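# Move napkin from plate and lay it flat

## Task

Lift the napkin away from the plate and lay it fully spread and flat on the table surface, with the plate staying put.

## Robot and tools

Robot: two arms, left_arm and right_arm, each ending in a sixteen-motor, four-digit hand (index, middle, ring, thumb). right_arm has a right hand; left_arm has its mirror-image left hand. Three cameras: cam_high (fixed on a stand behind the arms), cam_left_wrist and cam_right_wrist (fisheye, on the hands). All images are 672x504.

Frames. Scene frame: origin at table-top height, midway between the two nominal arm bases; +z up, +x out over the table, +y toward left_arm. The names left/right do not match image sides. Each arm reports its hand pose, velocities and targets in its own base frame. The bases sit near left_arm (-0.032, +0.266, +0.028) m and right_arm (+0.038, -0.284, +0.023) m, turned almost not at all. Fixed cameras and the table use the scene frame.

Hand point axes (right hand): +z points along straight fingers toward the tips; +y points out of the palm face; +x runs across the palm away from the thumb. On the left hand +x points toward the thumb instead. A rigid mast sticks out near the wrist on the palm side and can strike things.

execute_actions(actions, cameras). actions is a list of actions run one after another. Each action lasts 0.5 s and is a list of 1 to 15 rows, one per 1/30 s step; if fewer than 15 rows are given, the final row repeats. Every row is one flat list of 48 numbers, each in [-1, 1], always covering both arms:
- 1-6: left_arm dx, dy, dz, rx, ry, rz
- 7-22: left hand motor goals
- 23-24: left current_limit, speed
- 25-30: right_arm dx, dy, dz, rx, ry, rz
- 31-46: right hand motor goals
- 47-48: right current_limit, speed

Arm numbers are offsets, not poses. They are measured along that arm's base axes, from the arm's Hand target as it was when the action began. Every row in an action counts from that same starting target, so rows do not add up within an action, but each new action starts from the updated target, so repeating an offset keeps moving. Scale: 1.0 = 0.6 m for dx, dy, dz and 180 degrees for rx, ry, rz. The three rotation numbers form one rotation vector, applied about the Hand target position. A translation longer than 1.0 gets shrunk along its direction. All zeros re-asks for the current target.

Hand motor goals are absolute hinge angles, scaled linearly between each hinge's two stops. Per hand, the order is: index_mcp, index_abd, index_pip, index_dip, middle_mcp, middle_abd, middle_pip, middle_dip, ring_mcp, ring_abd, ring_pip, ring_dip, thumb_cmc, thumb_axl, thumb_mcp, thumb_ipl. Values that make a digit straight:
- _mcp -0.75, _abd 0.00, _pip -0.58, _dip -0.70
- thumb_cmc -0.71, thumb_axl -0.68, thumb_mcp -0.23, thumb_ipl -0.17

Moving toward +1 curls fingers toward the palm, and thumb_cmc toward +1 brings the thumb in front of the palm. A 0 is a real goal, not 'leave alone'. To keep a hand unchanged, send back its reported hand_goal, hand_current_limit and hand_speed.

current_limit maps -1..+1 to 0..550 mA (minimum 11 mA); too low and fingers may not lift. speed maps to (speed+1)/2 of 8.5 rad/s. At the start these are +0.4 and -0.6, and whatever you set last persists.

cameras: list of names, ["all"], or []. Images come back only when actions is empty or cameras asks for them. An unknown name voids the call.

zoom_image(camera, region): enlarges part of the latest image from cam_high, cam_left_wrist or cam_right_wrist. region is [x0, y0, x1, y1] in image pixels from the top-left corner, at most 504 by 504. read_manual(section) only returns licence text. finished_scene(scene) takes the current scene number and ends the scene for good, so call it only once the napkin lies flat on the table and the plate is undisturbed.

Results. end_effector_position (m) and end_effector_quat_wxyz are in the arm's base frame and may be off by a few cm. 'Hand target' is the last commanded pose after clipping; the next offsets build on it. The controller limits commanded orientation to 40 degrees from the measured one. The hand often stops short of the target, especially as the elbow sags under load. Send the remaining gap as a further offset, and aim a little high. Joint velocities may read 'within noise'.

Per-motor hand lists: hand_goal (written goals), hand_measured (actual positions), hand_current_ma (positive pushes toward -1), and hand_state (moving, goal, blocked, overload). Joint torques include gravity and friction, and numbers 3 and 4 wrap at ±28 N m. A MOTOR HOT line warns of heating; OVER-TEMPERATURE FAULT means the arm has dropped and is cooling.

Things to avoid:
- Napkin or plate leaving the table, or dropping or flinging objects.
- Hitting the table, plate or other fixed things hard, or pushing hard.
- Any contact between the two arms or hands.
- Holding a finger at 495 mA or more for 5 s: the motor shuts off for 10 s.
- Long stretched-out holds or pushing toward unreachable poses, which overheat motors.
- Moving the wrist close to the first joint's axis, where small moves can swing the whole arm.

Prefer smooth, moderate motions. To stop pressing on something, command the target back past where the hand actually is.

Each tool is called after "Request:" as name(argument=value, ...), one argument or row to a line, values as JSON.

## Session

Request:
execute_actions(
  actions=[],
)

Scene clock: 0.00 s.
left_arm: end_effector_position=(+0.6827, -0.3517, +0.1379) hand_goal=(-0.754, +0.000, -0.576, -0.696, -0.754, +0.000, -0.576, -0.696, -0.754, +0.000, -0.576, -0.696, -0.714, -0.678, -0.226, -0.168) hand_measured=(-0.754, +0.000, -0.576, -0.696, -0.754, +0.000, -0.576, -0.696, -0.754, +0.000, -0.576, -0.696, -0.714, -0.678, -0.226, -0.168) hand_current_ma=(+0, +0, +0, +0, +0, +0, +0, +0, +0, +0, +0, +0, +0, +0, +0, +0) hand_state=(goal, goal, goal, goal, goal, goal, goal, goal, goal, goal, goal, goal, goal, goal, goal, goal) hand_current_limit=0.40 hand_speed=-0.60 end_effector_quat_wxyz=(+0.394, +0.763, -0.374, +0.350) | right_arm: end_effector_position=(+0.5048, -0.0340, +0.1232) hand_goal=(-0.754, +0.000, -0.576, -0.696, -0.754, +0.000, -0.576, -0.696, -0.754, +0.000, -0.576, -0.696, -0.714, -0.678, -0.226, -0.168) hand_measured=(-0.754, +0.000, -0.576, -0.696, -0.754, +0.000, -0.576, -0.696, -0.754, +0.000, -0.576, -0.696, -0.714, -0.678, -0.226, -0.168) hand_current_ma=(+0, +0, +0, +0, +0, +0, +0, +0, +0, +0, +0, +0, +0, +0, +0, +0) hand_state=(goal, goal, goal, goal, goal, goal, goal, goal, goal, goal, goal, goal, goal, goal, goal, goal) hand_current_limit=0.40 hand_speed=-0.60 end_effector_quat_wxyz=(+0.032, +0.263, +0.962, -0.061)
Joint positions: left_arm=[-0.224 2.277 1.863 -0.392 0.907 1.87] | right_arm=[-0.162 1.549 1.188 -1.157 0.128 -1.203]
Joint velocities: within noise
Joint torques (N m): no reading
Heat: left arm: hottest shoulder 26 °C; right arm: hottest shoulder 26 °C.
Hand target: left_arm +0.6905, -0.3538, +0.1645; +0.390, +0.750, -0.382, +0.374 | right_arm +0.5181, -0.0370, +0.1389; +0.053, +0.265, +0.961, -0.061
camera_calibration:
cam_left_wrist: T_world_to_cam=[[0.173233, 0.510318, -0.842357, 0.144156], [0.469461, 0.709084, 0.526124, -0.189506], [0.865793, -0.486596, -0.116738, -0.622649], [0, 0, 0, 1]] pos_world=[0.603078, -0.242168, 0.148448]
cam_right_wrist: T_world_to_cam=[[0.986515, 0.161435, -0.0269676, -0.456225], [0.114753, -0.564724, 0.817263, -0.223861], [0.116705, -0.809336, -0.575634, 0.110195], [0, 0, 0, 1]] pos_world=[0.462902, 0.0364154, 0.234082]

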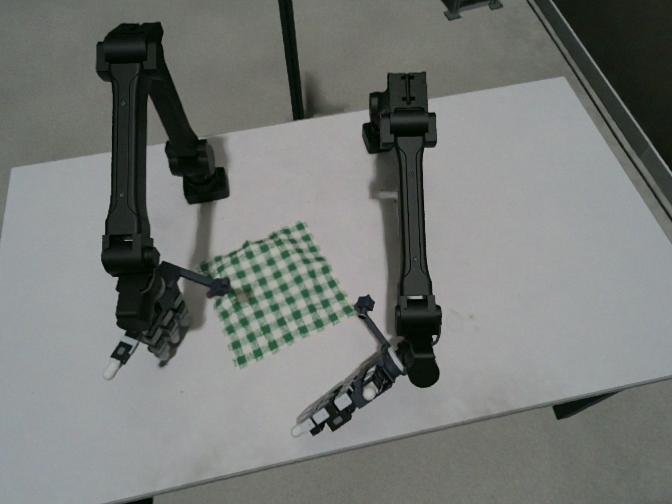

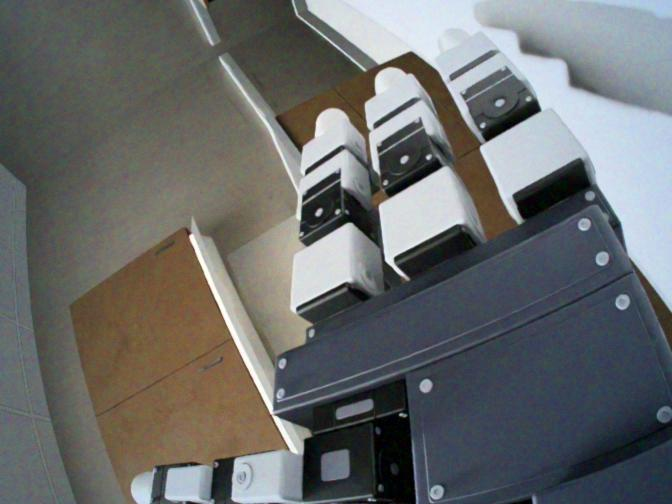

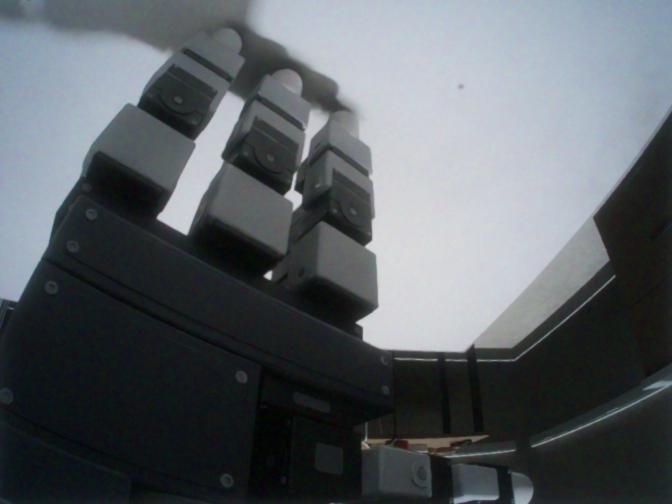

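Request:
execute_actions(
  actions=[
    [[0,0,0.05,0,0,0,-0.754,0,-0.576,-0.696,-0.754,0,-0.576,-0.696,-0.754,0,-0.576,-0.696,-0.714,-0.678,-0.226,-0.168,0.4,-0.6,0,-0.03,0.1,0,0,0,-0.754,0,-0.576,-0.696,-0.754,0,-0.576,-0.696,-0.754,0,-0.576,-0.696,-0.714,-0.678,-0.226,-0.168,0.4,-0.6]],
    [[0,0,0.05,0,0,0,-0.754,0,-0.576,-0.696,-0.754,0,-0.576,-0.696,-0.754,0,-0.576,-0.696,-0.714,-0.678,-0.226,-0.168,0.4,-0.6,0,-0.12,0.03,0,0,0,-0.754,0,-0.576,-0.696,-0.754,0,-0.576,-0.696,-0.754,0,-0.576,-0.696,-0.714,-0.678,-0.226,-0.168,0.4,-0.6]],
    [[-0.087,0.019,0,0.06,0.0754,0.0855,-0.411,-0.25,-0.285,-0.478,-0.411,0,-0.285,-0.478,-0.411,0.25,-0.285,-0.478,-0.714,-0.678,-0.226,-0.168,0.2,-0.6,0,-0.12,0.0,0,0,0,-0.754,0,-0.576,-0.696,-0.754,0,-0.576,-0.696,-0.754,0,-0.576,-0.696,-0.714,-0.678,-0.226,-0.168,0.4,-0.6]],
    [[-0.087,0.019,0,0.06,0.0754,0.0855,-0.411,-0.25,-0.285,-0.478,-0.411,0,-0.285,-0.478,-0.411,0.25,-0.285,-0.478,-0.714,-0.678,-0.226,-0.168,0.2,-0.6,0,-0.12,0.0,0,0,0,-0.754,0,-0.576,-0.696,-0.754,0,-0.576,-0.696,-0.754,0,-0.576,-0.696,-0.714,-0.678,-0.226,-0.168,0.4,-0.6]],
    [[-0.087,0.019,-0.04,0.06,0.0754,0.0855,-0.411,-0.25,-0.285,-0.478,-0.411,0,-0.285,-0.478,-0.411,0.25,-0.285,-0.478,-0.714,-0.678,-0.226,-0.168,0.2,-0.6,0,-0.05,0.0,0,0,0,-0.754,0,-0.576,-0.696,-0.754,0,-0.576,-0.696,-0.754,0,-0.576,-0.696,-0.714,-0.678,-0.226,-0.168,0.4,-0.6]],
    [[-0.087,0.019,-0.03,0.06,0.0754,0.0855,-0.411,-0.25,-0.285,-0.478,-0.411,0,-0.285,-0.478,-0.411,0.25,-0.285,-0.478,-0.714,-0.678,-0.226,-0.168,0.2,-0.6,0,0,0.0,0,0,0,-0.754,0,-0.576,-0.696,-0.754,0,-0.576,-0.696,-0.754,0,-0.576,-0.696,-0.714,-0.678,-0.226,-0.168,0.4,-0.6]],
    [[-0.085,0.017,-0.03,0,0,0,-0.411,-0.25,-0.285,-0.478,-0.411,0,-0.285,-0.478,-0.411,0.25,-0.285,-0.478,-0.714,-0.678,-0.226,-0.168,0.2,-0.6,0,0,0.0,0,0,0,-0.754,0,-0.576,-0.696,-0.754,0,-0.576,-0.696,-0.754,0,-0.576,-0.696,-0.714,-0.678,-0.226,-0.168,0.4,-0.6]],
  ],
  cameras=["cam_high","cam_left_wrist"],
)

Request:
zoom_image(
  camera="cam_high",
  region=[180, 200, 400, 380],
)

Scene clock: 115.70 s.
left_arm: end_effector_position=(+0.4244, -0.2963, +0.1467) hand_goal=(-0.412, -0.250, -0.286, -0.478, -0.412, +0.000, -0.286, -0.478, -0.412, +0.250, -0.286, -0.478, -0.714, -0.678, -0.226, -0.168) hand_measured=(-0.418, -0.246, -0.290, -0.482, -0.418, +0.002, -0.290, -0.482, -0.418, +0.250, -0.290, -0.482, -0.716, -0.678, -0.222, -0.168) hand_current_ma=(-22, +10, -16, -13, -23, +4, -16, -13, -27, +1, -19, -13, -4, +3, +15, +1) hand_state=(goal, goal, goal, goal, goal, goal, goal, goal, goal, goal, goal, goal, goal, goal, goal, goal) hand_current_limit=0.20 hand_speed=-0.60 end_effector_quat_wxyz=(-0.017, +0.992, +0.125, -0.023) | right_arm: end_effector_position=(+0.5078, -0.2909, +0.1972) hand_goal=(-0.754, +0.000, -0.576, -0.696, -0.754, +0.000, -0.576, -0.696, -0.754, +0.000, -0.576, -0.696, -0.714, -0.678, -0.226, -0.168) hand_measured=(-0.752, +0.000, -0.576, -0.696, -0.752, +0.000, -0.576, -0.696, -0.752, +0.000, -0.576, -0.696, -0.714, -0.678, -0.224, -0.168) hand_current_ma=(+0, +0, +0, +0, +0, +0, +0, +0, +0, +0, +0, +0, +0, +0, +0, +0) hand_state=(goal, goal, goal, goal, goal, goal, goal, goal, goal, goal, goal, goal, goal, goal, goal, goal) hand_current_limit=0.40 hand_speed=-0.60 end_effector_quat_wxyz=(+0.036, +0.275, +0.959, -0.054)
Joint positions: left_arm=[-0.521 1.568 1.272 -1.331 0 0.798] | right_arm=[-0.645 1.759 1.649 -1.355 0.075 -1.662]
Joint torques (N m): left_arm=[0.44 -14.33 8.83 1.09 -0.1 -0.28] | right_arm=[-1.79 -13.51 14.38 0.17 0 -0.22]
Heat: left arm: hottest shoulder 30 °C; right arm: hottest elbow 31 °C.
Hand target: left_arm +0.4307, -0.2980, +0.1645; -0.001, +0.991, +0.136, -0.001 | right_arm +0.5181, -0.3010, +0.2169; +0.053, +0.265, +0.961, -0.061
Off the commanded pose: left_arm 0.019 m, 3 deg | right_arm 0.024 m, 2 deg.
camera_calibration:
cam_left_wrist: T_world_to_cam=[[-0.899436, 0.429686, 0.0799083, 0.464075], [0.345165, 0.586206, 0.732956, -0.126133], [0.268098, 0.686828, -0.675567, 0.3123], [0, 0, 0, 1]] pos_world=[0.377215, -0.339964, 0.266346]
Images, in order (width x height): cam_high 672x504, cam_left_wrist 672x504.

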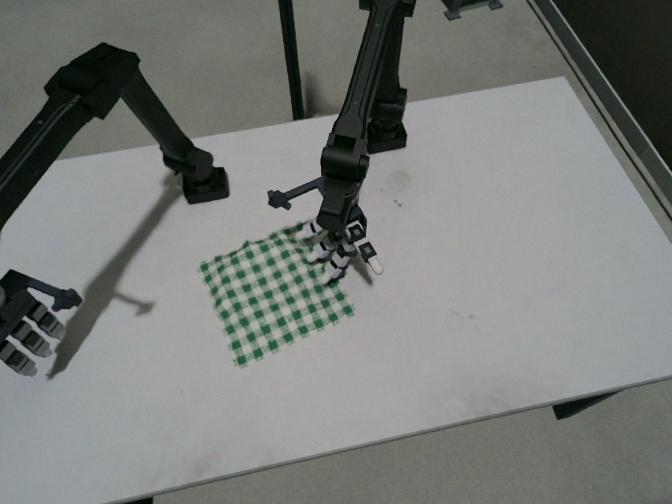

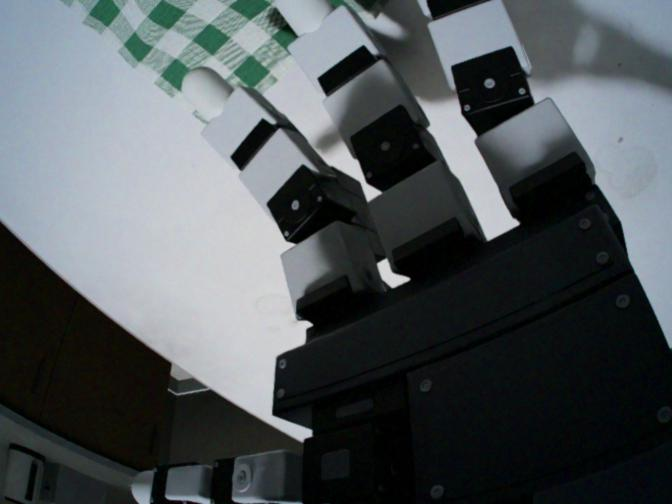

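Scaled by 2.291.

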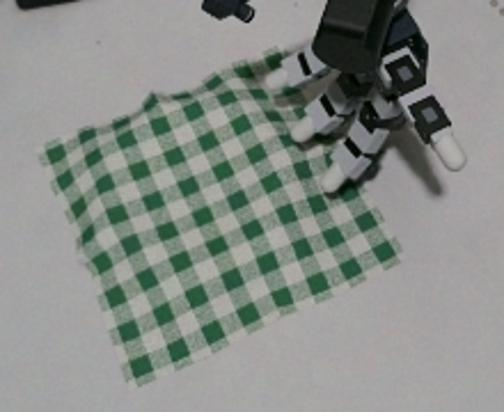

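Request:
execute_actions(
  actions=[
    [[-0.004,0.016,-0.06,0,0,0,-0.411,-0.25,-0.285,-0.478,-0.411,0,-0.285,-0.478,-0.411,0.25,-0.285,-0.478,-0.714,-0.678,-0.226,-0.168,0.2,-0.6,0,0,0.0,0,0,0,-0.754,0,-0.576,-0.696,-0.754,0,-0.576,-0.696,-0.754,0,-0.576,-0.696,-0.714,-0.678,-0.226,-0.168,0.4,-0.6]],
    [[0,0,-0.055,0,0,0,-0.411,-0.25,-0.285,-0.478,-0.411,0,-0.285,-0.478,-0.411,0.25,-0.285,-0.478,-0.714,-0.678,-0.226,-0.168,0.2,-0.6,0,0,0.0,0,0,0,-0.754,0,-0.576,-0.696,-0.754,0,-0.576,-0.696,-0.754,0,-0.576,-0.696,-0.714,-0.678,-0.226,-0.168,0.4,-0.6]],
  ],
  cameras=["cam_high","cam_left_wrist"],
)

Request:
zoom_image(
  camera="cam_high",
  region=[180, 200, 400, 380],
)

Scene clock: 142.70 s.
left_arm: end_effector_position=(+0.4182, -0.2889, +0.0963) hand_goal=(-0.412, -0.250, -0.286, -0.478, -0.412, +0.000, -0.286, -0.478, -0.412, +0.250, -0.286, -0.478, -0.714, -0.678, -0.226, -0.168) hand_measured=(-0.418, -0.246, -0.290, -0.482, -0.418, +0.002, -0.290, -0.482, -0.418, +0.250, -0.290, -0.482, -0.716, -0.678, -0.222, -0.168) hand_current_ma=(-22, +10, -16, -13, -23, +4, -16, -13, -27, +1, -19, -13, -4, +3, +15, +1) hand_state=(goal, goal, goal, goal, goal, goal, goal, goal, goal, goal, goal, goal, goal, goal, goal, goal) hand_current_limit=0.20 hand_speed=-0.60 end_effector_quat_wxyz=(-0.006, +0.992, +0.128, -0.007) | right_arm: end_effector_position=(+0.5078, -0.2909, +0.1972) hand_goal=(-0.754, +0.000, -0.576, -0.696, -0.754, +0.000, -0.576, -0.696, -0.754, +0.000, -0.576, -0.696, -0.714, -0.678, -0.226, -0.168) hand_measured=(-0.752, +0.000, -0.576, -0.696, -0.752, +0.000, -0.576, -0.696, -0.752, +0.000, -0.576, -0.696, -0.714, -0.678, -0.224, -0.168) hand_current_ma=(+0, +0, +0, +0, +0, +0, +0, +0, +0, +0, +0, +0, +0, +0, +0, +0) hand_state=(goal, goal, goal, goal, goal, goal, goal, goal, goal, goal, goal, goal, goal, goal, goal, goal) hand_current_limit=0.40 hand_speed=-0.60 end_effector_quat_wxyz=(+0.036, +0.275, +0.959, -0.054)
Joint positions: left_arm=[-0.515 1.573 1.13 -1.147 -0.001 0.798] | right_arm=[-0.645 1.759 1.649 -1.355 0.075 -1.662]
Joint torques (N m): left_arm=[1.2 -10.7 8.73 1.22 -0.13 -0.11] | right_arm=[-1.79 -13.51 14.39 0.17 0 -0.22]
Heat: left arm: hottest shoulder 30 °C; right arm: hottest elbow 35 °C.
Hand target: left_arm +0.4283, -0.2884, +0.0955; -0.001, +0.991, +0.136, -0.001 | right_arm +0.5181, -0.3010, +0.2169; +0.053, +0.265, +0.961, -0.061
Off the commanded pose: left_arm 0.010 m, 1 deg | right_arm 0.024 m, 2 deg.
camera_calibration:
cam_left_wrist: T_world_to_cam=[[-0.904029, 0.42529, 0.0431313, 0.463568], [0.317545, 0.600579, 0.733805, -0.0758455], [0.286176, 0.677077, -0.67799, 0.264747], [0, 0, 0, 1]] pos_world=[0.367399, -0.330853, 0.215157]
Images, in order (width x height): cam_high 672x504, cam_left_wrist 672x504.

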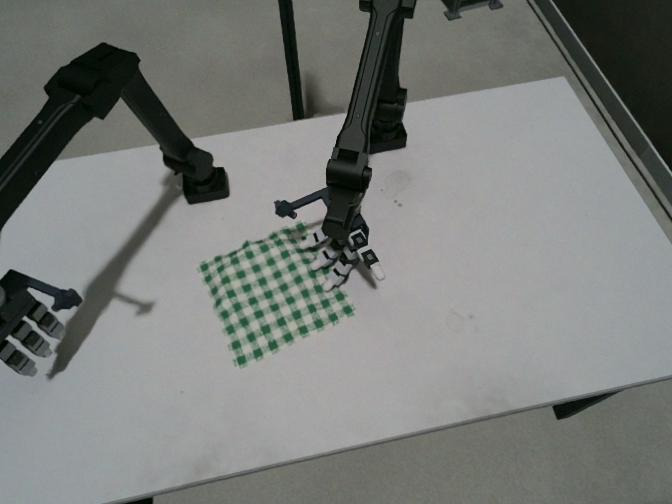

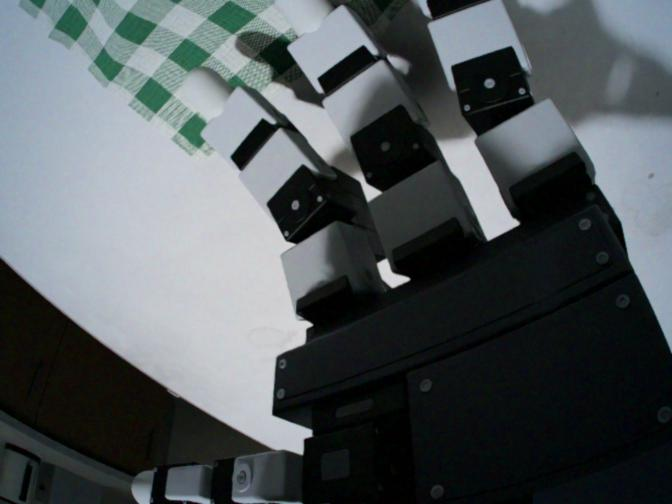

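Scaled by 2.291.

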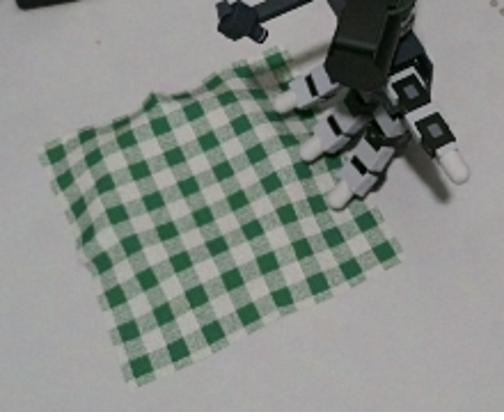

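Request:
execute_actions(
  actions=[
    [[-0.004,0.018,-0.03,0,0,0,-0.43,-0.25,-0.285,-0.478,-0.411,0,-0.285,-0.478,-0.43,0.25,-0.285,-0.478,-0.714,-0.678,-0.226,-0.168,0.2,-0.6,0,0,0.0,0,0,0,-0.754,0,-0.576,-0.696,-0.754,0,-0.576,-0.696,-0.754,0,-0.576,-0.696,-0.714,-0.678,-0.226,-0.168,0.4,-0.6]],
    [[0,0,-0.025,0,0,0,-0.43,-0.25,-0.285,-0.478,-0.411,0,-0.285,-0.478,-0.43,0.25,-0.285,-0.478,-0.714,-0.678,-0.226,-0.168,0.2,-0.6,0,0,0.0,0,0,0,-0.754,0,-0.576,-0.696,-0.754,0,-0.576,-0.696,-0.754,0,-0.576,-0.696,-0.714,-0.678,-0.226,-0.168,0.4,-0.6]],
  ],
)

Scene clock: 162.90 s.
left_arm: end_effector_position=(+0.4206, -0.2735, +0.0634) hand_goal=(-0.430, -0.250, -0.286, -0.478, -0.412, +0.000, -0.286, -0.478, -0.430, +0.250, -0.286, -0.478, -0.714, -0.678, -0.226, -0.168) hand_measured=(-0.432, -0.246, -0.290, -0.482, -0.418, +0.002, -0.290, -0.482, -0.432, +0.250, -0.290, -0.482, -0.716, -0.678, -0.222, -0.168) hand_current_ma=(-7, +10, -16, -13, -23, +4, -16, -13, -6, +1, -19, -13, -4, +3, +15, +1) hand_state=(goal, goal, goal, goal, goal, goal, goal, goal, goal, goal, goal, goal, goal, goal, goal, goal) hand_current_limit=0.20 hand_speed=-0.60 end_effector_quat_wxyz=(-0.006, +0.990, +0.143, -0.007) | right_arm: end_effector_position=(+0.5078, -0.2909, +0.1972) hand_goal=(-0.754, +0.000, -0.576, -0.696, -0.754, +0.000, -0.576, -0.696, -0.754, +0.000, -0.576, -0.696, -0.714, -0.678, -0.226, -0.168) hand_measured=(-0.752, +0.000, -0.576, -0.696, -0.752, +0.000, -0.576, -0.696, -0.752, +0.000, -0.576, -0.696, -0.714, -0.678, -0.224, -0.168) hand_current_ma=(+0, +0, +0, +0, +0, +0, +0, +0, +0, +0, +0, +0, +0, +0, +0, +0) hand_state=(goal, goal, goal, goal, goal, goal, goal, goal, goal, goal, goal, goal, goal, goal, goal, goal) hand_current_limit=0.40 hand_speed=-0.60 end_effector_quat_wxyz=(+0.036, +0.275, +0.959, -0.054)
Joint positions: left_arm=[-0.486 1.599 1.064 -1.055 -0.001 0.798] | right_arm=[-0.645 1.759 1.649 -1.355 0.075 -1.662]
Joint torques (N m): left_arm=[1.14 -10.58 8.38 1.18 -0.09 0.09] | right_arm=[-1.79 -13.51 14.39 0.16 0 -0.22]
Heat: left arm: hottest shoulder 29 °C; right arm: hottest elbow 37 °C.
Hand target: left_arm +0.4259, -0.2776, +0.0625; -0.001, +0.991, +0.136, -0.001 | right_arm +0.5181, -0.3010, +0.2169; +0.053, +0.265, +0.961, -0.061
Off the commanded pose: left_arm 0.007 m, 1 deg | right_arm 0.024 m, 2 deg.

Request:
execute_actions(
  actions=[
    [[0,0,-0.018,0,0,0,-0.45,-0.25,-0.285,-0.478,-0.421,0,-0.285,-0.478,-0.45,0.25,-0.285,-0.478,-0.714,-0.678,-0.226,-0.168,0.2,-0.6,0,0,0.0,0,0,0,-0.754,0,-0.576,-0.696,-0.754,0,-0.576,-0.696,-0.754,0,-0.576,-0.696,-0.714,-0.678,-0.226,-0.168,0.4,-0.6]],
    [[0,0,-0.018,0,0,0,-0.45,-0.25,-0.285,-0.478,-0.421,0,-0.285,-0.478,-0.45,0.25,-0.285,-0.478,-0.714,-0.678,-0.226,-0.168,0.2,-0.6,0,0,0.0,0,0,0,-0.754,0,-0.576,-0.696,-0.754,0,-0.576,-0.696,-0.754,0,-0.576,-0.696,-0.714,-0.678,-0.226,-0.168,0.4,-0.6]],
  ],
  cameras=["cam_high","cam_left_wrist"],
)

Request:
zoom_image(
  camera="cam_high",
  region=[180, 200, 400, 380],
)

Scene clock: 175.97 s.
left_arm: end_effector_position=(+0.4240, -0.2766, +0.0545) hand_goal=(-0.450, -0.250, -0.286, -0.478, -0.422, +0.000, -0.286, -0.478, -0.450, +0.250, -0.286, -0.478, -0.714, -0.678, -0.226, -0.168) hand_measured=(-0.448, -0.248, -0.282, -0.476, -0.422, +0.002, -0.284, -0.478, -0.446, +0.252, -0.282, -0.476, -0.716, -0.678, -0.222, -0.168) hand_current_ma=(+10, +4, +12, +5, +3, +4, +8, +3, +12, +6, +13, +5, -4, +3, +15, +1) hand_state=(goal, goal, goal, goal, goal, goal, goal, goal, goal, goal, goal, goal, goal, goal, goal, goal) hand_current_limit=0.20 hand_speed=-0.60 end_effector_quat_wxyz=(+0.004, +0.990, +0.142, +0.001) | right_arm: end_effector_position=(+0.5078, -0.2909, +0.1972) hand_goal=(-0.754, +0.000, -0.576, -0.696, -0.754, +0.000, -0.576, -0.696, -0.754, +0.000, -0.576, -0.696, -0.714, -0.678, -0.226, -0.168) hand_measured=(-0.752, +0.000, -0.576, -0.696, -0.752, +0.000, -0.576, -0.696, -0.752, +0.000, -0.576, -0.696, -0.714, -0.678, -0.224, -0.168) hand_current_ma=(+0, +0, +0, +0, +0, +0, +0, +0, +0, +0, +0, +0, +0, +0, +0, +0) hand_state=(goal, goal, goal, goal, goal, goal, goal, goal, goal, goal, goal, goal, goal, goal, goal, goal) hand_current_limit=0.40 hand_speed=-0.60 end_effector_quat_wxyz=(+0.036, +0.275, +0.959, -0.054)
Joint positions: left_arm=[-0.486 1.611 1.045 -1 0.005 0.799] | right_arm=[-0.645 1.759 1.649 -1.355 0.075 -1.662]
Joint torques (N m): left_arm=[0.97 -9.29 7.43 1.32 -0.08 0.09] | right_arm=[-1.79 -13.51 14.38 0.18 0 -0.22]
Heat: left arm: hottest shoulder 28 °C; right arm: hottest elbow 38 °C.
Hand target: left_arm +0.4259, -0.2776, +0.0409; -0.001, +0.991, +0.136, -0.001 | right_arm +0.5181, -0.3010, +0.2169; +0.053, +0.265, +0.961, -0.061
Off the commanded pose: left_arm 0.014 m, 1 deg | right_arm 0.024 m, 2 deg.
camera_calibration:
cam_left_wrist: T_world_to_cam=[[-0.916061, 0.400586, 0.0190627, 0.464924], [0.286961, 0.621537, 0.728934, -0.0353197], [0.280152, 0.673218, -0.684318, 0.22823], [0, 0, 0, 1]] pos_world=[0.372095, -0.317938, 0.173065]
Images, in order (width x height): cam_high 672x504, cam_left_wrist 672x504.

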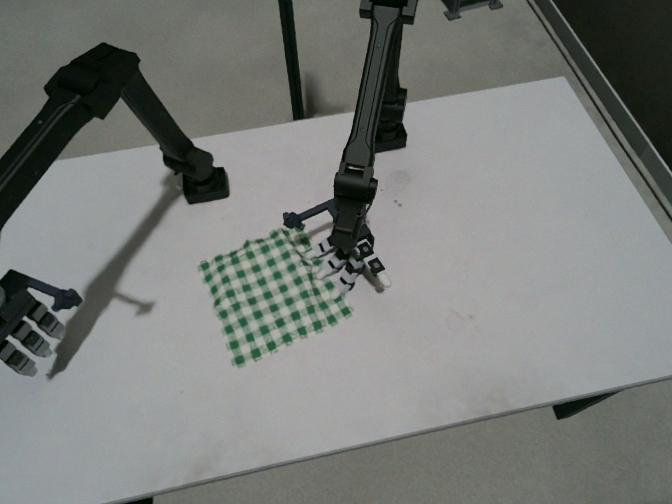

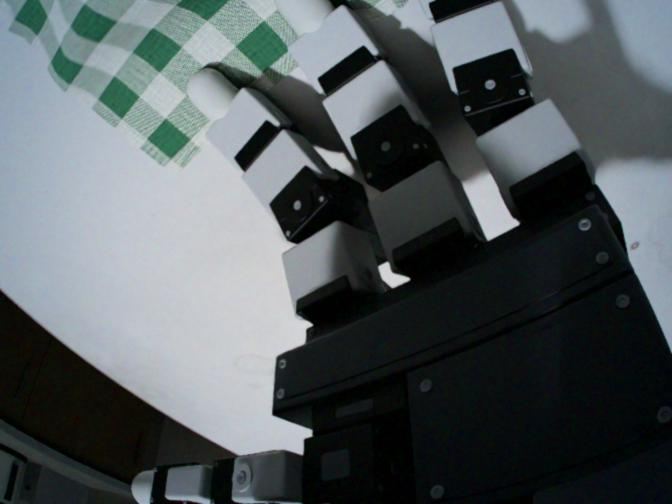

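Scaled by 2.291.

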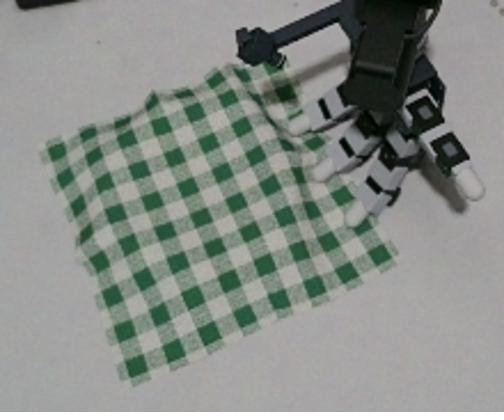

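Request:
zoom_image(
  camera="cam_high",
  region=[270, 220, 370, 330],
)

Request:
zoom_image(
  camera="cam_left_wrist",
  region=[100, 0, 440, 200],
)

Scaled by 4.582.

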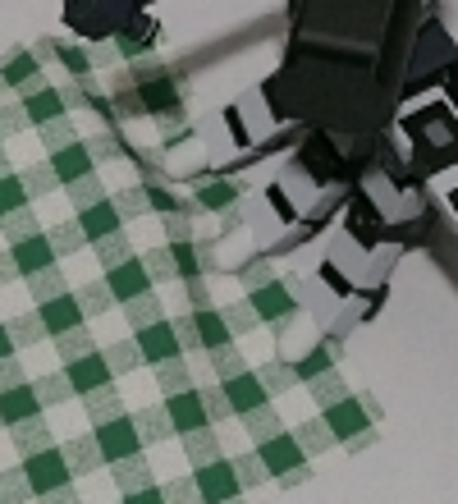

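Scaled by 1.482 from the camera's 672x504 image, which has a finer 960x720 frame.

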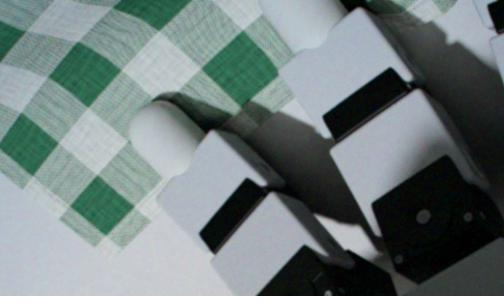

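Request:
execute_actions(
  actions=[
    [[0,0.0,-0.02,0,0,0,-0.46,-0.25,-0.285,-0.478,-0.43,0,-0.285,-0.478,-0.46,0.25,-0.285,-0.478,-0.714,-0.678,-0.226,-0.168,0.2,-0.6,0,0,0.0,0,0,0,-0.754,0,-0.576,-0.696,-0.754,0,-0.576,-0.696,-0.754,0,-0.576,-0.696,-0.714,-0.678,-0.226,-0.168,0.4,-0.6]],
    [[0,0.05,0,0,0,0,-0.46,-0.25,-0.285,-0.478,-0.43,0,-0.285,-0.478,-0.46,0.25,-0.285,-0.478,-0.714,-0.678,-0.226,-0.168,0.2,-0.6,0,0,0.0,0,0,0,-0.754,0,-0.576,-0.696,-0.754,0,-0.576,-0.696,-0.754,0,-0.576,-0.696,-0.714,-0.678,-0.226,-0.168,0.4,-0.6]],
  ],
  cameras=["cam_high","cam_left_wrist"],
)

Request:
zoom_image(
  camera="cam_high",
  region=[180, 200, 400, 380],
)

Scene clock: 197.80 s.
left_arm: end_effector_position=(+0.4256, -0.2704, +0.0492) hand_goal=(-0.460, -0.250, -0.286, -0.478, -0.430, +0.000, -0.286, -0.478, -0.460, +0.250, -0.286, -0.478, -0.714, -0.678, -0.226, -0.168) hand_measured=(-0.418, -0.230, -0.266, -0.476, -0.406, +0.000, -0.268, -0.468, -0.412, +0.264, -0.264, -0.476, -0.716, -0.678, -0.222, -0.168) hand_current_ma=(+201, +73, +84, +10, +112, +0, +71, +43, +233, +50, +94, +10, -4, +3, +15, +1) hand_state=(blocked, goal, goal, goal, blocked, goal, goal, goal, blocked, goal, blocked, goal, goal, goal, goal, goal) hand_current_limit=0.20 hand_speed=-0.60 end_effector_quat_wxyz=(+0.022, +0.992, +0.126, +0.005) | right_arm: end_effector_position=(+0.5078, -0.2909, +0.1972) hand_goal=(-0.754, +0.000, -0.576, -0.696, -0.754, +0.000, -0.576, -0.696, -0.754, +0.000, -0.576, -0.696, -0.714, -0.678, -0.226, -0.168) hand_measured=(-0.752, +0.000, -0.576, -0.696, -0.752, +0.000, -0.576, -0.696, -0.752, +0.000, -0.576, -0.696, -0.714, -0.678, -0.224, -0.168) hand_current_ma=(+0, +0, +0, +0, +0, +0, +0, +0, +0, +0, +0, +0, +0, +0, +0, +0) hand_state=(goal, goal, goal, goal, goal, goal, goal, goal, goal, goal, goal, goal, goal, goal, goal, goal) hand_current_limit=0.40 hand_speed=-0.60 end_effector_quat_wxyz=(+0.036, +0.275, +0.959, -0.054)
Joint positions: left_arm=[-0.456 1.609 1.016 -0.946 0.031 0.862] | right_arm=[-0.645 1.759 1.649 -1.355 0.075 -1.662]
Joint torques (N m): left_arm=[2.55 -9.99 5.38 0.81 -0.95 0.07] | right_arm=[-1.85 -13.45 14.38 0.17 0 -0.22]
Heat: left arm: hottest shoulder 27 °C; right arm: hottest elbow 39 °C.
Hand target: left_arm +0.4259, -0.2476, +0.0289; -0.001, +0.991, +0.136, -0.001 | right_arm +0.5181, -0.3010, +0.2169; +0.053, +0.265, +0.961, -0.061
Off the commanded pose: left_arm 0.031 m, 3 deg | right_arm 0.024 m, 2 deg.
camera_calibration:
cam_left_wrist: T_world_to_cam=[[-0.902547, 0.430533, -0.00704168, 0.46759], [0.298239, 0.636842, 0.710975, -0.03556], [0.310583, 0.639589, -0.703182, 0.198811], [0, 0, 0, 1]] pos_world=[0.37088, -0.305825, 0.168375]
Images, in order (width x height): cam_high 672x504, cam_left_wrist 672x504.

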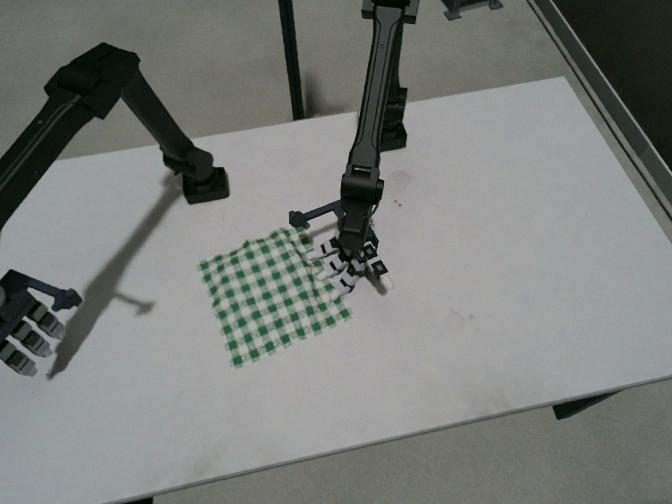

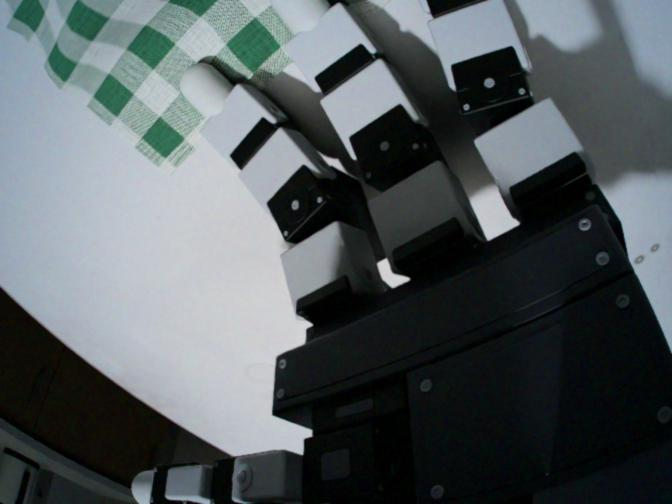

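Scaled by 2.291.

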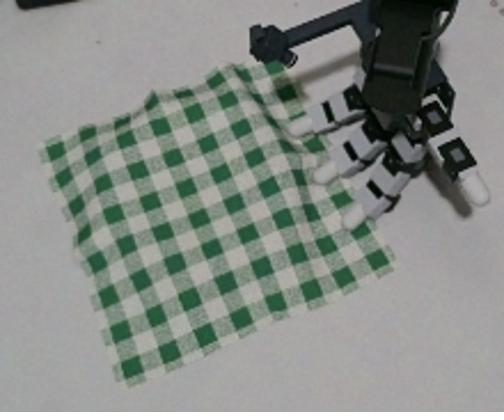

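Request:
execute_actions(
  actions=[
    [[0,0.06,0,0,0,0,-0.46,-0.25,-0.285,-0.478,-0.43,0,-0.285,-0.478,-0.46,0.25,-0.285,-0.478,-0.714,-0.678,-0.226,-0.168,0.2,-0.6,0,0,0.0,0,0,0,-0.754,0,-0.576,-0.696,-0.754,0,-0.576,-0.696,-0.754,0,-0.576,-0.696,-0.714,-0.678,-0.226,-0.168,0.4,-0.6]],
  ],
  cameras=["cam_high","cam_left_wrist"],
)

Request:
zoom_image(
  camera="cam_high",
  region=[180, 200, 400, 380],
)

Scene clock: 209.87 s.
left_arm: end_effector_position=(+0.4317, -0.2315, +0.0487) hand_goal=(-0.460, -0.250, -0.286, -0.478, -0.430, +0.000, -0.286, -0.478, -0.460, +0.250, -0.286, -0.478, -0.714, -0.678, -0.226, -0.168) hand_measured=(-0.416, -0.234, -0.266, -0.476, -0.406, +0.000, -0.268, -0.468, -0.402, +0.266, -0.260, -0.476, -0.716, -0.678, -0.222, -0.168) hand_current_ma=(+207, +56, +84, +10, +112, +0, +71, +43, +275, +55, +112, +10, -4, +3, +15, +1) hand_state=(blocked, goal, goal, goal, blocked, goal, goal, goal, blocked, goal, blocked, goal, goal, goal, goal, goal) hand_current_limit=0.20 hand_speed=-0.60 end_effector_quat_wxyz=(+0.025, +0.990, +0.136, +0.007) | right_arm: end_effector_position=(+0.5078, -0.2909, +0.1972) hand_goal=(-0.754, +0.000, -0.576, -0.696, -0.754, +0.000, -0.576, -0.696, -0.754, +0.000, -0.576, -0.696, -0.714, -0.678, -0.226, -0.168) hand_measured=(-0.752, +0.000, -0.576, -0.696, -0.752, +0.000, -0.576, -0.696, -0.752, +0.000, -0.576, -0.696, -0.714, -0.678, -0.224, -0.168) hand_current_ma=(+0, +0, +0, +0, +0, +0, +0, +0, +0, +0, +0, +0, +0, +0, +0, +0) hand_state=(goal, goal, goal, goal, goal, goal, goal, goal, goal, goal, goal, goal, goal, goal, goal, goal) hand_current_limit=0.40 hand_speed=-0.60 end_effector_quat_wxyz=(+0.036, +0.275, +0.959, -0.054)
Joint positions: left_arm=[-0.367 1.582 0.978 -0.931 0.037 0.93] | right_arm=[-0.645 1.759 1.649 -1.355 0.075 -1.662]
Joint torques (N m): left_arm=[2.08 -9.7 5.33 0.84 -1.12 0.14] | right_arm=[-1.85 -13.51 14.39 0.16 0 -0.22]
Heat: left arm: hottest shoulder 27 °C; right arm: hottest elbow 40 °C.
Hand target: left_arm +0.4259, -0.2116, +0.0289; -0.001, +0.991, +0.136, -0.001 | right_arm +0.5181, -0.3010, +0.2169; +0.053, +0.265, +0.961, -0.061
Off the commanded pose: left_arm 0.029 m, 3 deg | right_arm 0.024 m, 2 deg.
camera_calibration:
cam_left_wrist: T_world_to_cam=[[-0.911464, 0.411142, -0.0139895, 0.456083], [0.281201, 0.647498, 0.708288, -0.051818], [0.300265, 0.641645, -0.705785, 0.176818], [0, 0, 0, 1]] pos_world=[0.377182, -0.267417, 0.167878]
Images, in order (width x height): cam_high 672x504, cam_left_wrist 672x504.

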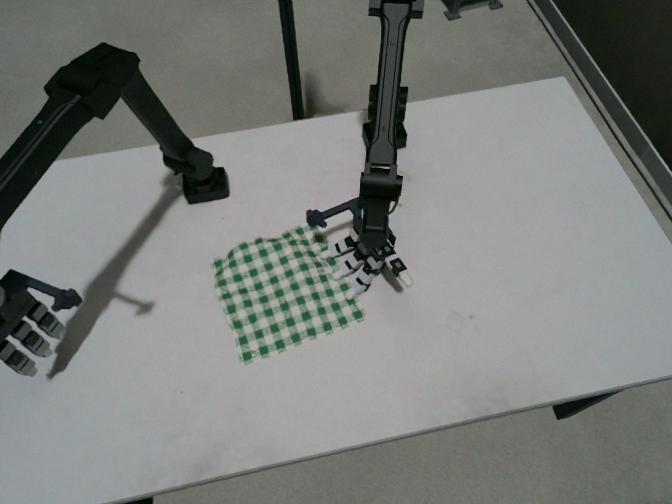

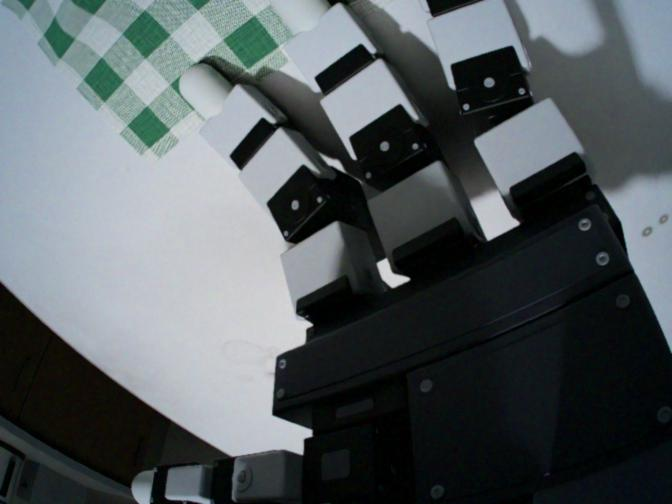

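Scaled by 2.291.

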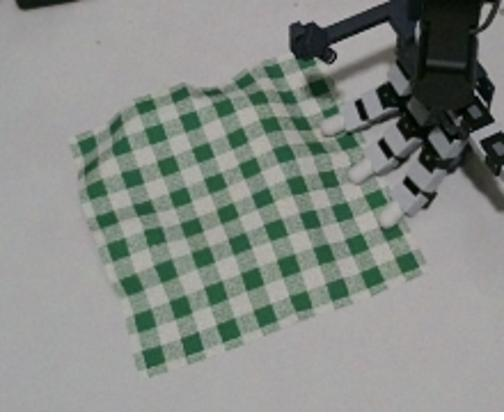

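Request:
execute_actions(
  actions=[
    [[0,0.07,0,0,0,0,-0.46,-0.25,-0.285,-0.478,-0.43,0,-0.285,-0.478,-0.46,0.25,-0.285,-0.478,-0.714,-0.678,-0.226,-0.168,0.2,-0.6,0,0,0.0,0,0,0,-0.754,0,-0.576,-0.696,-0.754,0,-0.576,-0.696,-0.754,0,-0.576,-0.696,-0.714,-0.678,-0.226,-0.168,0.4,-0.6]],
    [[0,0.07,0,0,0,0,-0.46,-0.25,-0.285,-0.478,-0.43,0,-0.285,-0.478,-0.46,0.25,-0.285,-0.478,-0.714,-0.678,-0.226,-0.168,0.2,-0.6,0,0,0.0,0,0,0,-0.754,0,-0.576,-0.696,-0.754,0,-0.576,-0.696,-0.754,0,-0.576,-0.696,-0.714,-0.678,-0.226,-0.168,0.4,-0.6]],
    [[0,0.07,0,0,0,0,-0.46,-0.25,-0.285,-0.478,-0.43,0,-0.285,-0.478,-0.46,0.25,-0.285,-0.478,-0.714,-0.678,-0.226,-0.168,0.2,-0.6,0,0,0.0,0,0,0,-0.754,0,-0.576,-0.696,-0.754,0,-0.576,-0.696,-0.754,0,-0.576,-0.696,-0.714,-0.678,-0.226,-0.168,0.4,-0.6]],
  ],
  cameras=["cam_high"],
)

Request:
zoom_image(
  camera="cam_high",
  region=[200, 200, 450, 390],
)

Scene clock: 229.47 s.
left_arm: end_effector_position=(+0.4351, -0.1036, +0.0487) hand_goal=(-0.460, -0.250, -0.286, -0.478, -0.430, +0.000, -0.286, -0.478, -0.460, +0.250, -0.286, -0.478, -0.714, -0.678, -0.226, -0.168) hand_measured=(-0.416, -0.242, -0.264, -0.476, -0.398, +0.000, -0.268, -0.468, -0.386, +0.262, -0.254, -0.476, -0.714, -0.678, -0.222, -0.168) hand_current_ma=(+208, +29, +90, +10, +147, +3, +77, +39, +330, +43, +138, +9, -3, +3, +15, +1) hand_state=(blocked, goal, blocked, goal, blocked, goal, goal, goal, blocked, goal, blocked, goal, goal, goal, goal, goal) hand_current_limit=0.20 hand_speed=-0.60 end_effector_quat_wxyz=(+0.023, +0.990, +0.140, +0.010) | right_arm: end_effector_position=(+0.5078, -0.2909, +0.1972) hand_goal=(-0.754, +0.000, -0.576, -0.696, -0.754, +0.000, -0.576, -0.696, -0.754, +0.000, -0.576, -0.696, -0.714, -0.678, -0.226, -0.168) hand_measured=(-0.752, +0.000, -0.576, -0.696, -0.752, +0.000, -0.576, -0.696, -0.752, +0.000, -0.576, -0.696, -0.714, -0.678, -0.224, -0.168) hand_current_ma=(+0, +0, +0, +0, +0, +0, +0, +0, +0, +0, +0, +0, +0, +0, +0, +0) hand_state=(goal, goal, goal, goal, goal, goal, goal, goal, goal, goal, goal, goal, goal, goal, goal, goal) hand_current_limit=0.40 hand_speed=-0.60 end_effector_quat_wxyz=(+0.036, +0.275, +0.959, -0.054)
Joint positions: left_arm=[-0.054 1.523 0.909 -0.928 0.04 1.235] | right_arm=[-0.645 1.759 1.649 -1.355 0.075 -1.662]
Joint torques (N m): left_arm=[2.26 -8.53 5.46 0.85 -1.26 0.24] | right_arm=[-1.73 -13.51 14.39 0.18 0 -0.22]
Heat: left arm: hottest shoulder 27 °C; right arm: hottest elbow 40 °C.
Hand target: left_arm +0.4259, -0.0856, +0.0289; -0.001, +0.991, +0.136, -0.001 | right_arm +0.5181, -0.3010, +0.2169; +0.053, +0.265, +0.961, -0.061
Off the commanded pose: left_arm 0.028 m, 3 deg | right_arm 0.024 m, 2 deg.
Images, in order (width x height): cam_high 672x504.

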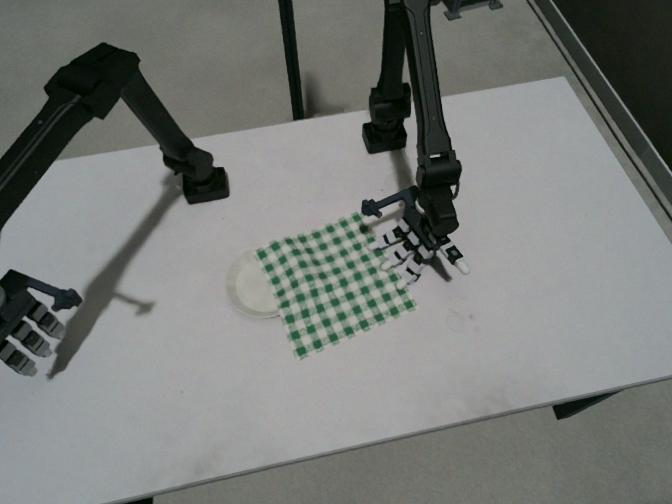

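Scaled by 2.016.

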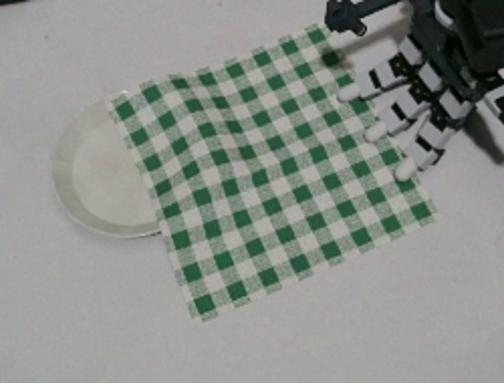

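Request:
execute_actions(
  actions=[
    [[0,0.07,0,0,0,0,-0.46,-0.25,-0.285,-0.478,-0.43,0,-0.285,-0.478,-0.46,0.25,-0.285,-0.478,-0.714,-0.678,-0.226,-0.168,0.2,-0.6,0,0,0.0,0,0,0,-0.754,0,-0.576,-0.696,-0.754,0,-0.576,-0.696,-0.754,0,-0.576,-0.696,-0.714,-0.678,-0.226,-0.168,0.4,-0.6]],
    [[0,0.07,0,0,0,0,-0.46,-0.25,-0.285,-0.478,-0.43,0,-0.285,-0.478,-0.46,0.25,-0.285,-0.478,-0.714,-0.678,-0.226,-0.168,0.2,-0.6,0,0,0.0,0,0,0,-0.754,0,-0.576,-0.696,-0.754,0,-0.576,-0.696,-0.754,0,-0.576,-0.696,-0.714,-0.678,-0.226,-0.168,0.4,-0.6]],
    [[0,0.07,0,0,0,0,-0.46,-0.25,-0.285,-0.478,-0.43,0,-0.285,-0.478,-0.46,0.25,-0.285,-0.478,-0.714,-0.678,-0.226,-0.168,0.2,-0.6,0,0,0.0,0,0,0,-0.754,0,-0.576,-0.696,-0.754,0,-0.576,-0.696,-0.754,0,-0.576,-0.696,-0.714,-0.678,-0.226,-0.168,0.4,-0.6]],
    [[0,0.07,0,0,0,0,-0.46,-0.25,-0.285,-0.478,-0.43,0,-0.285,-0.478,-0.46,0.25,-0.285,-0.478,-0.714,-0.678,-0.226,-0.168,0.2,-0.6,0,0,0.0,0,0,0,-0.754,0,-0.576,-0.696,-0.754,0,-0.576,-0.696,-0.754,0,-0.576,-0.696,-0.714,-0.678,-0.226,-0.168,0.4,-0.6]],
  ],
  cameras=["cam_high"],
)

Request:
zoom_image(
  camera="cam_high",
  region=[220, 190, 500, 400],
)

Scene clock: 255.83 s.
left_arm: end_effector_position=(+0.4258, +0.0630, +0.0484) hand_goal=(-0.460, -0.250, -0.286, -0.478, -0.430, +0.000, -0.286, -0.478, -0.460, +0.250, -0.286, -0.478, -0.714, -0.678, -0.226, -0.168) hand_measured=(-0.422, -0.244, -0.268, -0.476, -0.384, +0.006, -0.266, -0.476, -0.352, +0.256, -0.254, -0.476, -0.714, -0.678, -0.222, -0.168) hand_current_ma=(+180, +18, +75, +10, +220, +19, +88, +10, +330, +19, +139, +9, -3, +3, +15, +1) hand_state=(blocked, goal, goal, goal, blocked, goal, blocked, goal, blocked, goal, blocked, goal, goal, goal, goal, goal) hand_current_limit=0.20 hand_speed=-0.60 end_effector_quat_wxyz=(+0.018, +0.990, +0.140, +0.017) | right_arm: end_effector_position=(+0.5078, -0.2909, +0.1972) hand_goal=(-0.754, +0.000, -0.576, -0.696, -0.754, +0.000, -0.576, -0.696, -0.754, +0.000, -0.576, -0.696, -0.714, -0.678, -0.226, -0.168) hand_measured=(-0.752, +0.000, -0.576, -0.696, -0.752, +0.000, -0.576, -0.696, -0.752, +0.000, -0.576, -0.696, -0.714, -0.678, -0.224, -0.168) hand_current_ma=(+0, +0, +0, +0, +0, +0, +0, +0, +0, +0, +0, +0, +0, +0, +0, +0) hand_state=(goal, goal, goal, goal, goal, goal, goal, goal, goal, goal, goal, goal, goal, goal, goal, goal) hand_current_limit=0.40 hand_speed=-0.60 end_effector_quat_wxyz=(+0.036, +0.275, +0.959, -0.054)
Joint positions: left_arm=[0.368 1.559 0.95 -0.937 0.043 1.657] | right_arm=[-0.645 1.759 1.649 -1.355 0.075 -1.662]
Joint torques (N m): left_arm=[2.2 -6.12 9.24 0.61 -1.32 0.22] | right_arm=[-1.79 -13.51 14.38 0.18 0 -0.22]
Heat: left arm: hottest shoulder 27 °C; right arm: hottest elbow 41 °C.
Hand target: left_arm +0.4259, +0.0824, +0.0289; -0.001, +0.991, +0.136, -0.001 | right_arm +0.5181, -0.3010, +0.2169; +0.053, +0.265, +0.961, -0.061
Off the commanded pose: left_arm 0.028 m, 3 deg | right_arm 0.024 m, 2 deg.
Images, in order (width x height): cam_high 672x504.

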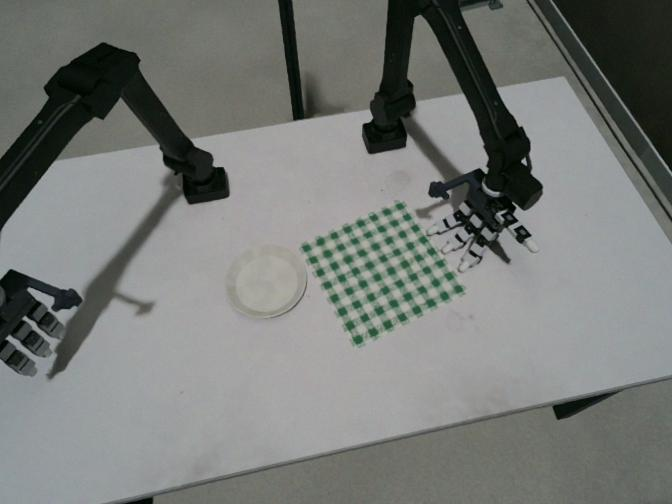

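Scaled by 1.800.

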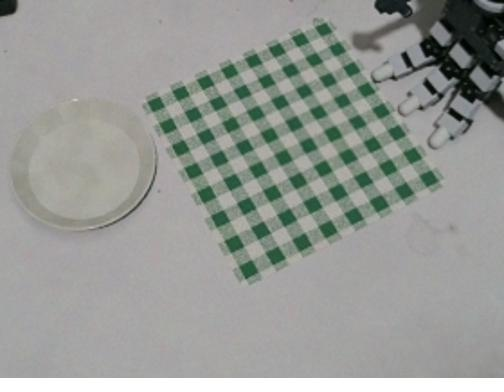

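Request:
execute_actions(
  actions=[
    [[0,0.02,0.03,0,0,0,-0.46,-0.25,-0.285,-0.478,-0.43,0,-0.285,-0.478,-0.46,0.25,-0.285,-0.478,-0.714,-0.678,-0.226,-0.168,0.2,-0.6,0,0,0.0,0,0,0,-0.754,0,-0.576,-0.696,-0.754,0,-0.576,-0.696,-0.754,0,-0.576,-0.696,-0.714,-0.678,-0.226,-0.168,0.4,-0.6]],
    [[0,0.03,0.06,0,0,0,-0.46,-0.25,-0.285,-0.478,-0.43,0,-0.285,-0.478,-0.46,0.25,-0.285,-0.478,-0.714,-0.678,-0.226,-0.168,0.2,-0.6,0,0,0.0,0,0,0,-0.754,0,-0.576,-0.696,-0.754,0,-0.576,-0.696,-0.754,0,-0.576,-0.696,-0.714,-0.678,-0.226,-0.168,0.4,-0.6]],
    [[0.05,0.08,0.06,0,0,0,-0.46,-0.25,-0.285,-0.478,-0.43,0,-0.285,-0.478,-0.46,0.25,-0.285,-0.478,-0.714,-0.678,-0.226,-0.168,0.2,-0.6,0,0,0.0,0,0,0,-0.754,0,-0.576,-0.696,-0.754,0,-0.576,-0.696,-0.754,0,-0.576,-0.696,-0.714,-0.678,-0.226,-0.168,0.4,-0.6]],
    [[0.05,0.08,0.0,0,0,0,-0.46,-0.25,-0.285,-0.478,-0.43,0,-0.285,-0.478,-0.46,0.25,-0.285,-0.478,-0.714,-0.678,-0.226,-0.168,0.2,-0.6,0,0,0.0,0,0,0,-0.754,0,-0.576,-0.696,-0.754,0,-0.576,-0.696,-0.754,0,-0.576,-0.696,-0.714,-0.678,-0.226,-0.168,0.4,-0.6]],
  ],
  cameras=["cam_high"],
)

Request:
zoom_image(
  camera="cam_high",
  region=[220, 190, 480, 370],
)

Scene clock: 293.87 s.
left_arm: end_effector_position=(+0.4693, +0.2008, +0.1038) hand_goal=(-0.460, -0.250, -0.286, -0.478, -0.430, +0.000, -0.286, -0.478, -0.460, +0.250, -0.286, -0.478, -0.714, -0.678, -0.226, -0.168) hand_measured=(-0.464, -0.250, -0.286, -0.476, -0.434, +0.000, -0.286, -0.476, -0.464, +0.250, -0.286, -0.476, -0.714, -0.678, -0.222, -0.168) hand_current_ma=(-13, -2, +3, +10, -14, -2, +2, +10, -12, -1, +3, +9, +1, +3, +17, +1) hand_state=(goal, goal, goal, goal, goal, goal, goal, goal, goal, goal, goal, goal, goal, goal, goal, goal) hand_current_limit=0.20 hand_speed=-0.60 end_effector_quat_wxyz=(+0.004, +0.989, +0.150, -0.020) | right_arm: end_effector_position=(+0.5078, -0.2909, +0.1972) hand_goal=(-0.754, +0.000, -0.576, -0.696, -0.754, +0.000, -0.576, -0.696, -0.754, +0.000, -0.576, -0.696, -0.714, -0.678, -0.226, -0.168) hand_measured=(-0.752, +0.000, -0.576, -0.696, -0.752, +0.000, -0.576, -0.696, -0.752, +0.000, -0.576, -0.696, -0.714, -0.678, -0.224, -0.168) hand_current_ma=(+0, +0, +0, +0, +0, +0, +0, +0, +0, +0, +0, +0, +0, +0, +0, +0) hand_state=(goal, goal, goal, goal, goal, goal, goal, goal, goal, goal, goal, goal, goal, goal, goal, goal) hand_current_limit=0.40 hand_speed=-0.60 end_effector_quat_wxyz=(+0.036, +0.275, +0.959, -0.054)
Joint positions: left_arm=[0.575 1.755 1.384 -1.239 -0.009 1.846] | right_arm=[-0.645 1.759 1.649 -1.355 0.075 -1.662]
Joint torques (N m): left_arm=[0.5 -13.45 13 -0.02 0.16 0.12] | right_arm=[-1.73 -13.45 14.38 0.18 0 -0.22]
Heat: left arm: hottest shoulder 26 °C; right arm: hottest elbow 42 °C.
Hand target: left_arm +0.4859, +0.2084, +0.1189; -0.001, +0.991, +0.136, -0.001 | right_arm +0.5181, -0.3010, +0.2169; +0.053, +0.265, +0.961, -0.061
Off the commanded pose: left_arm 0.024 m, 3 deg | right_arm 0.024 m, 2 deg.
Images, in order (width x height): cam_high 672x504.

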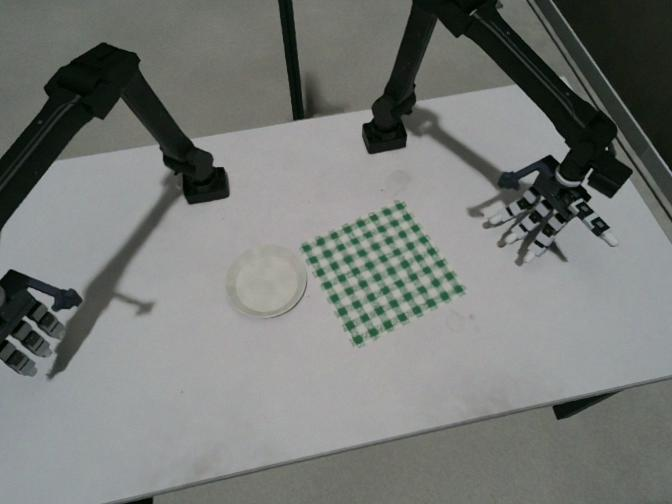

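Scaled by 1.938.

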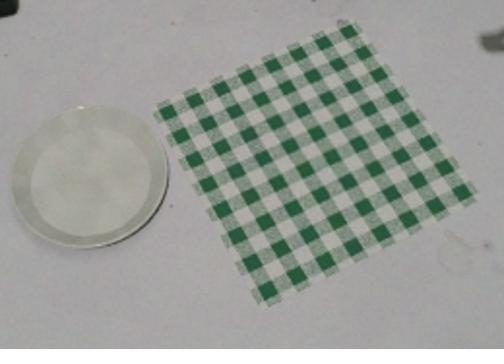

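Request:
finished_scene(
  scene=2,
)

The scene is finished: the task was done.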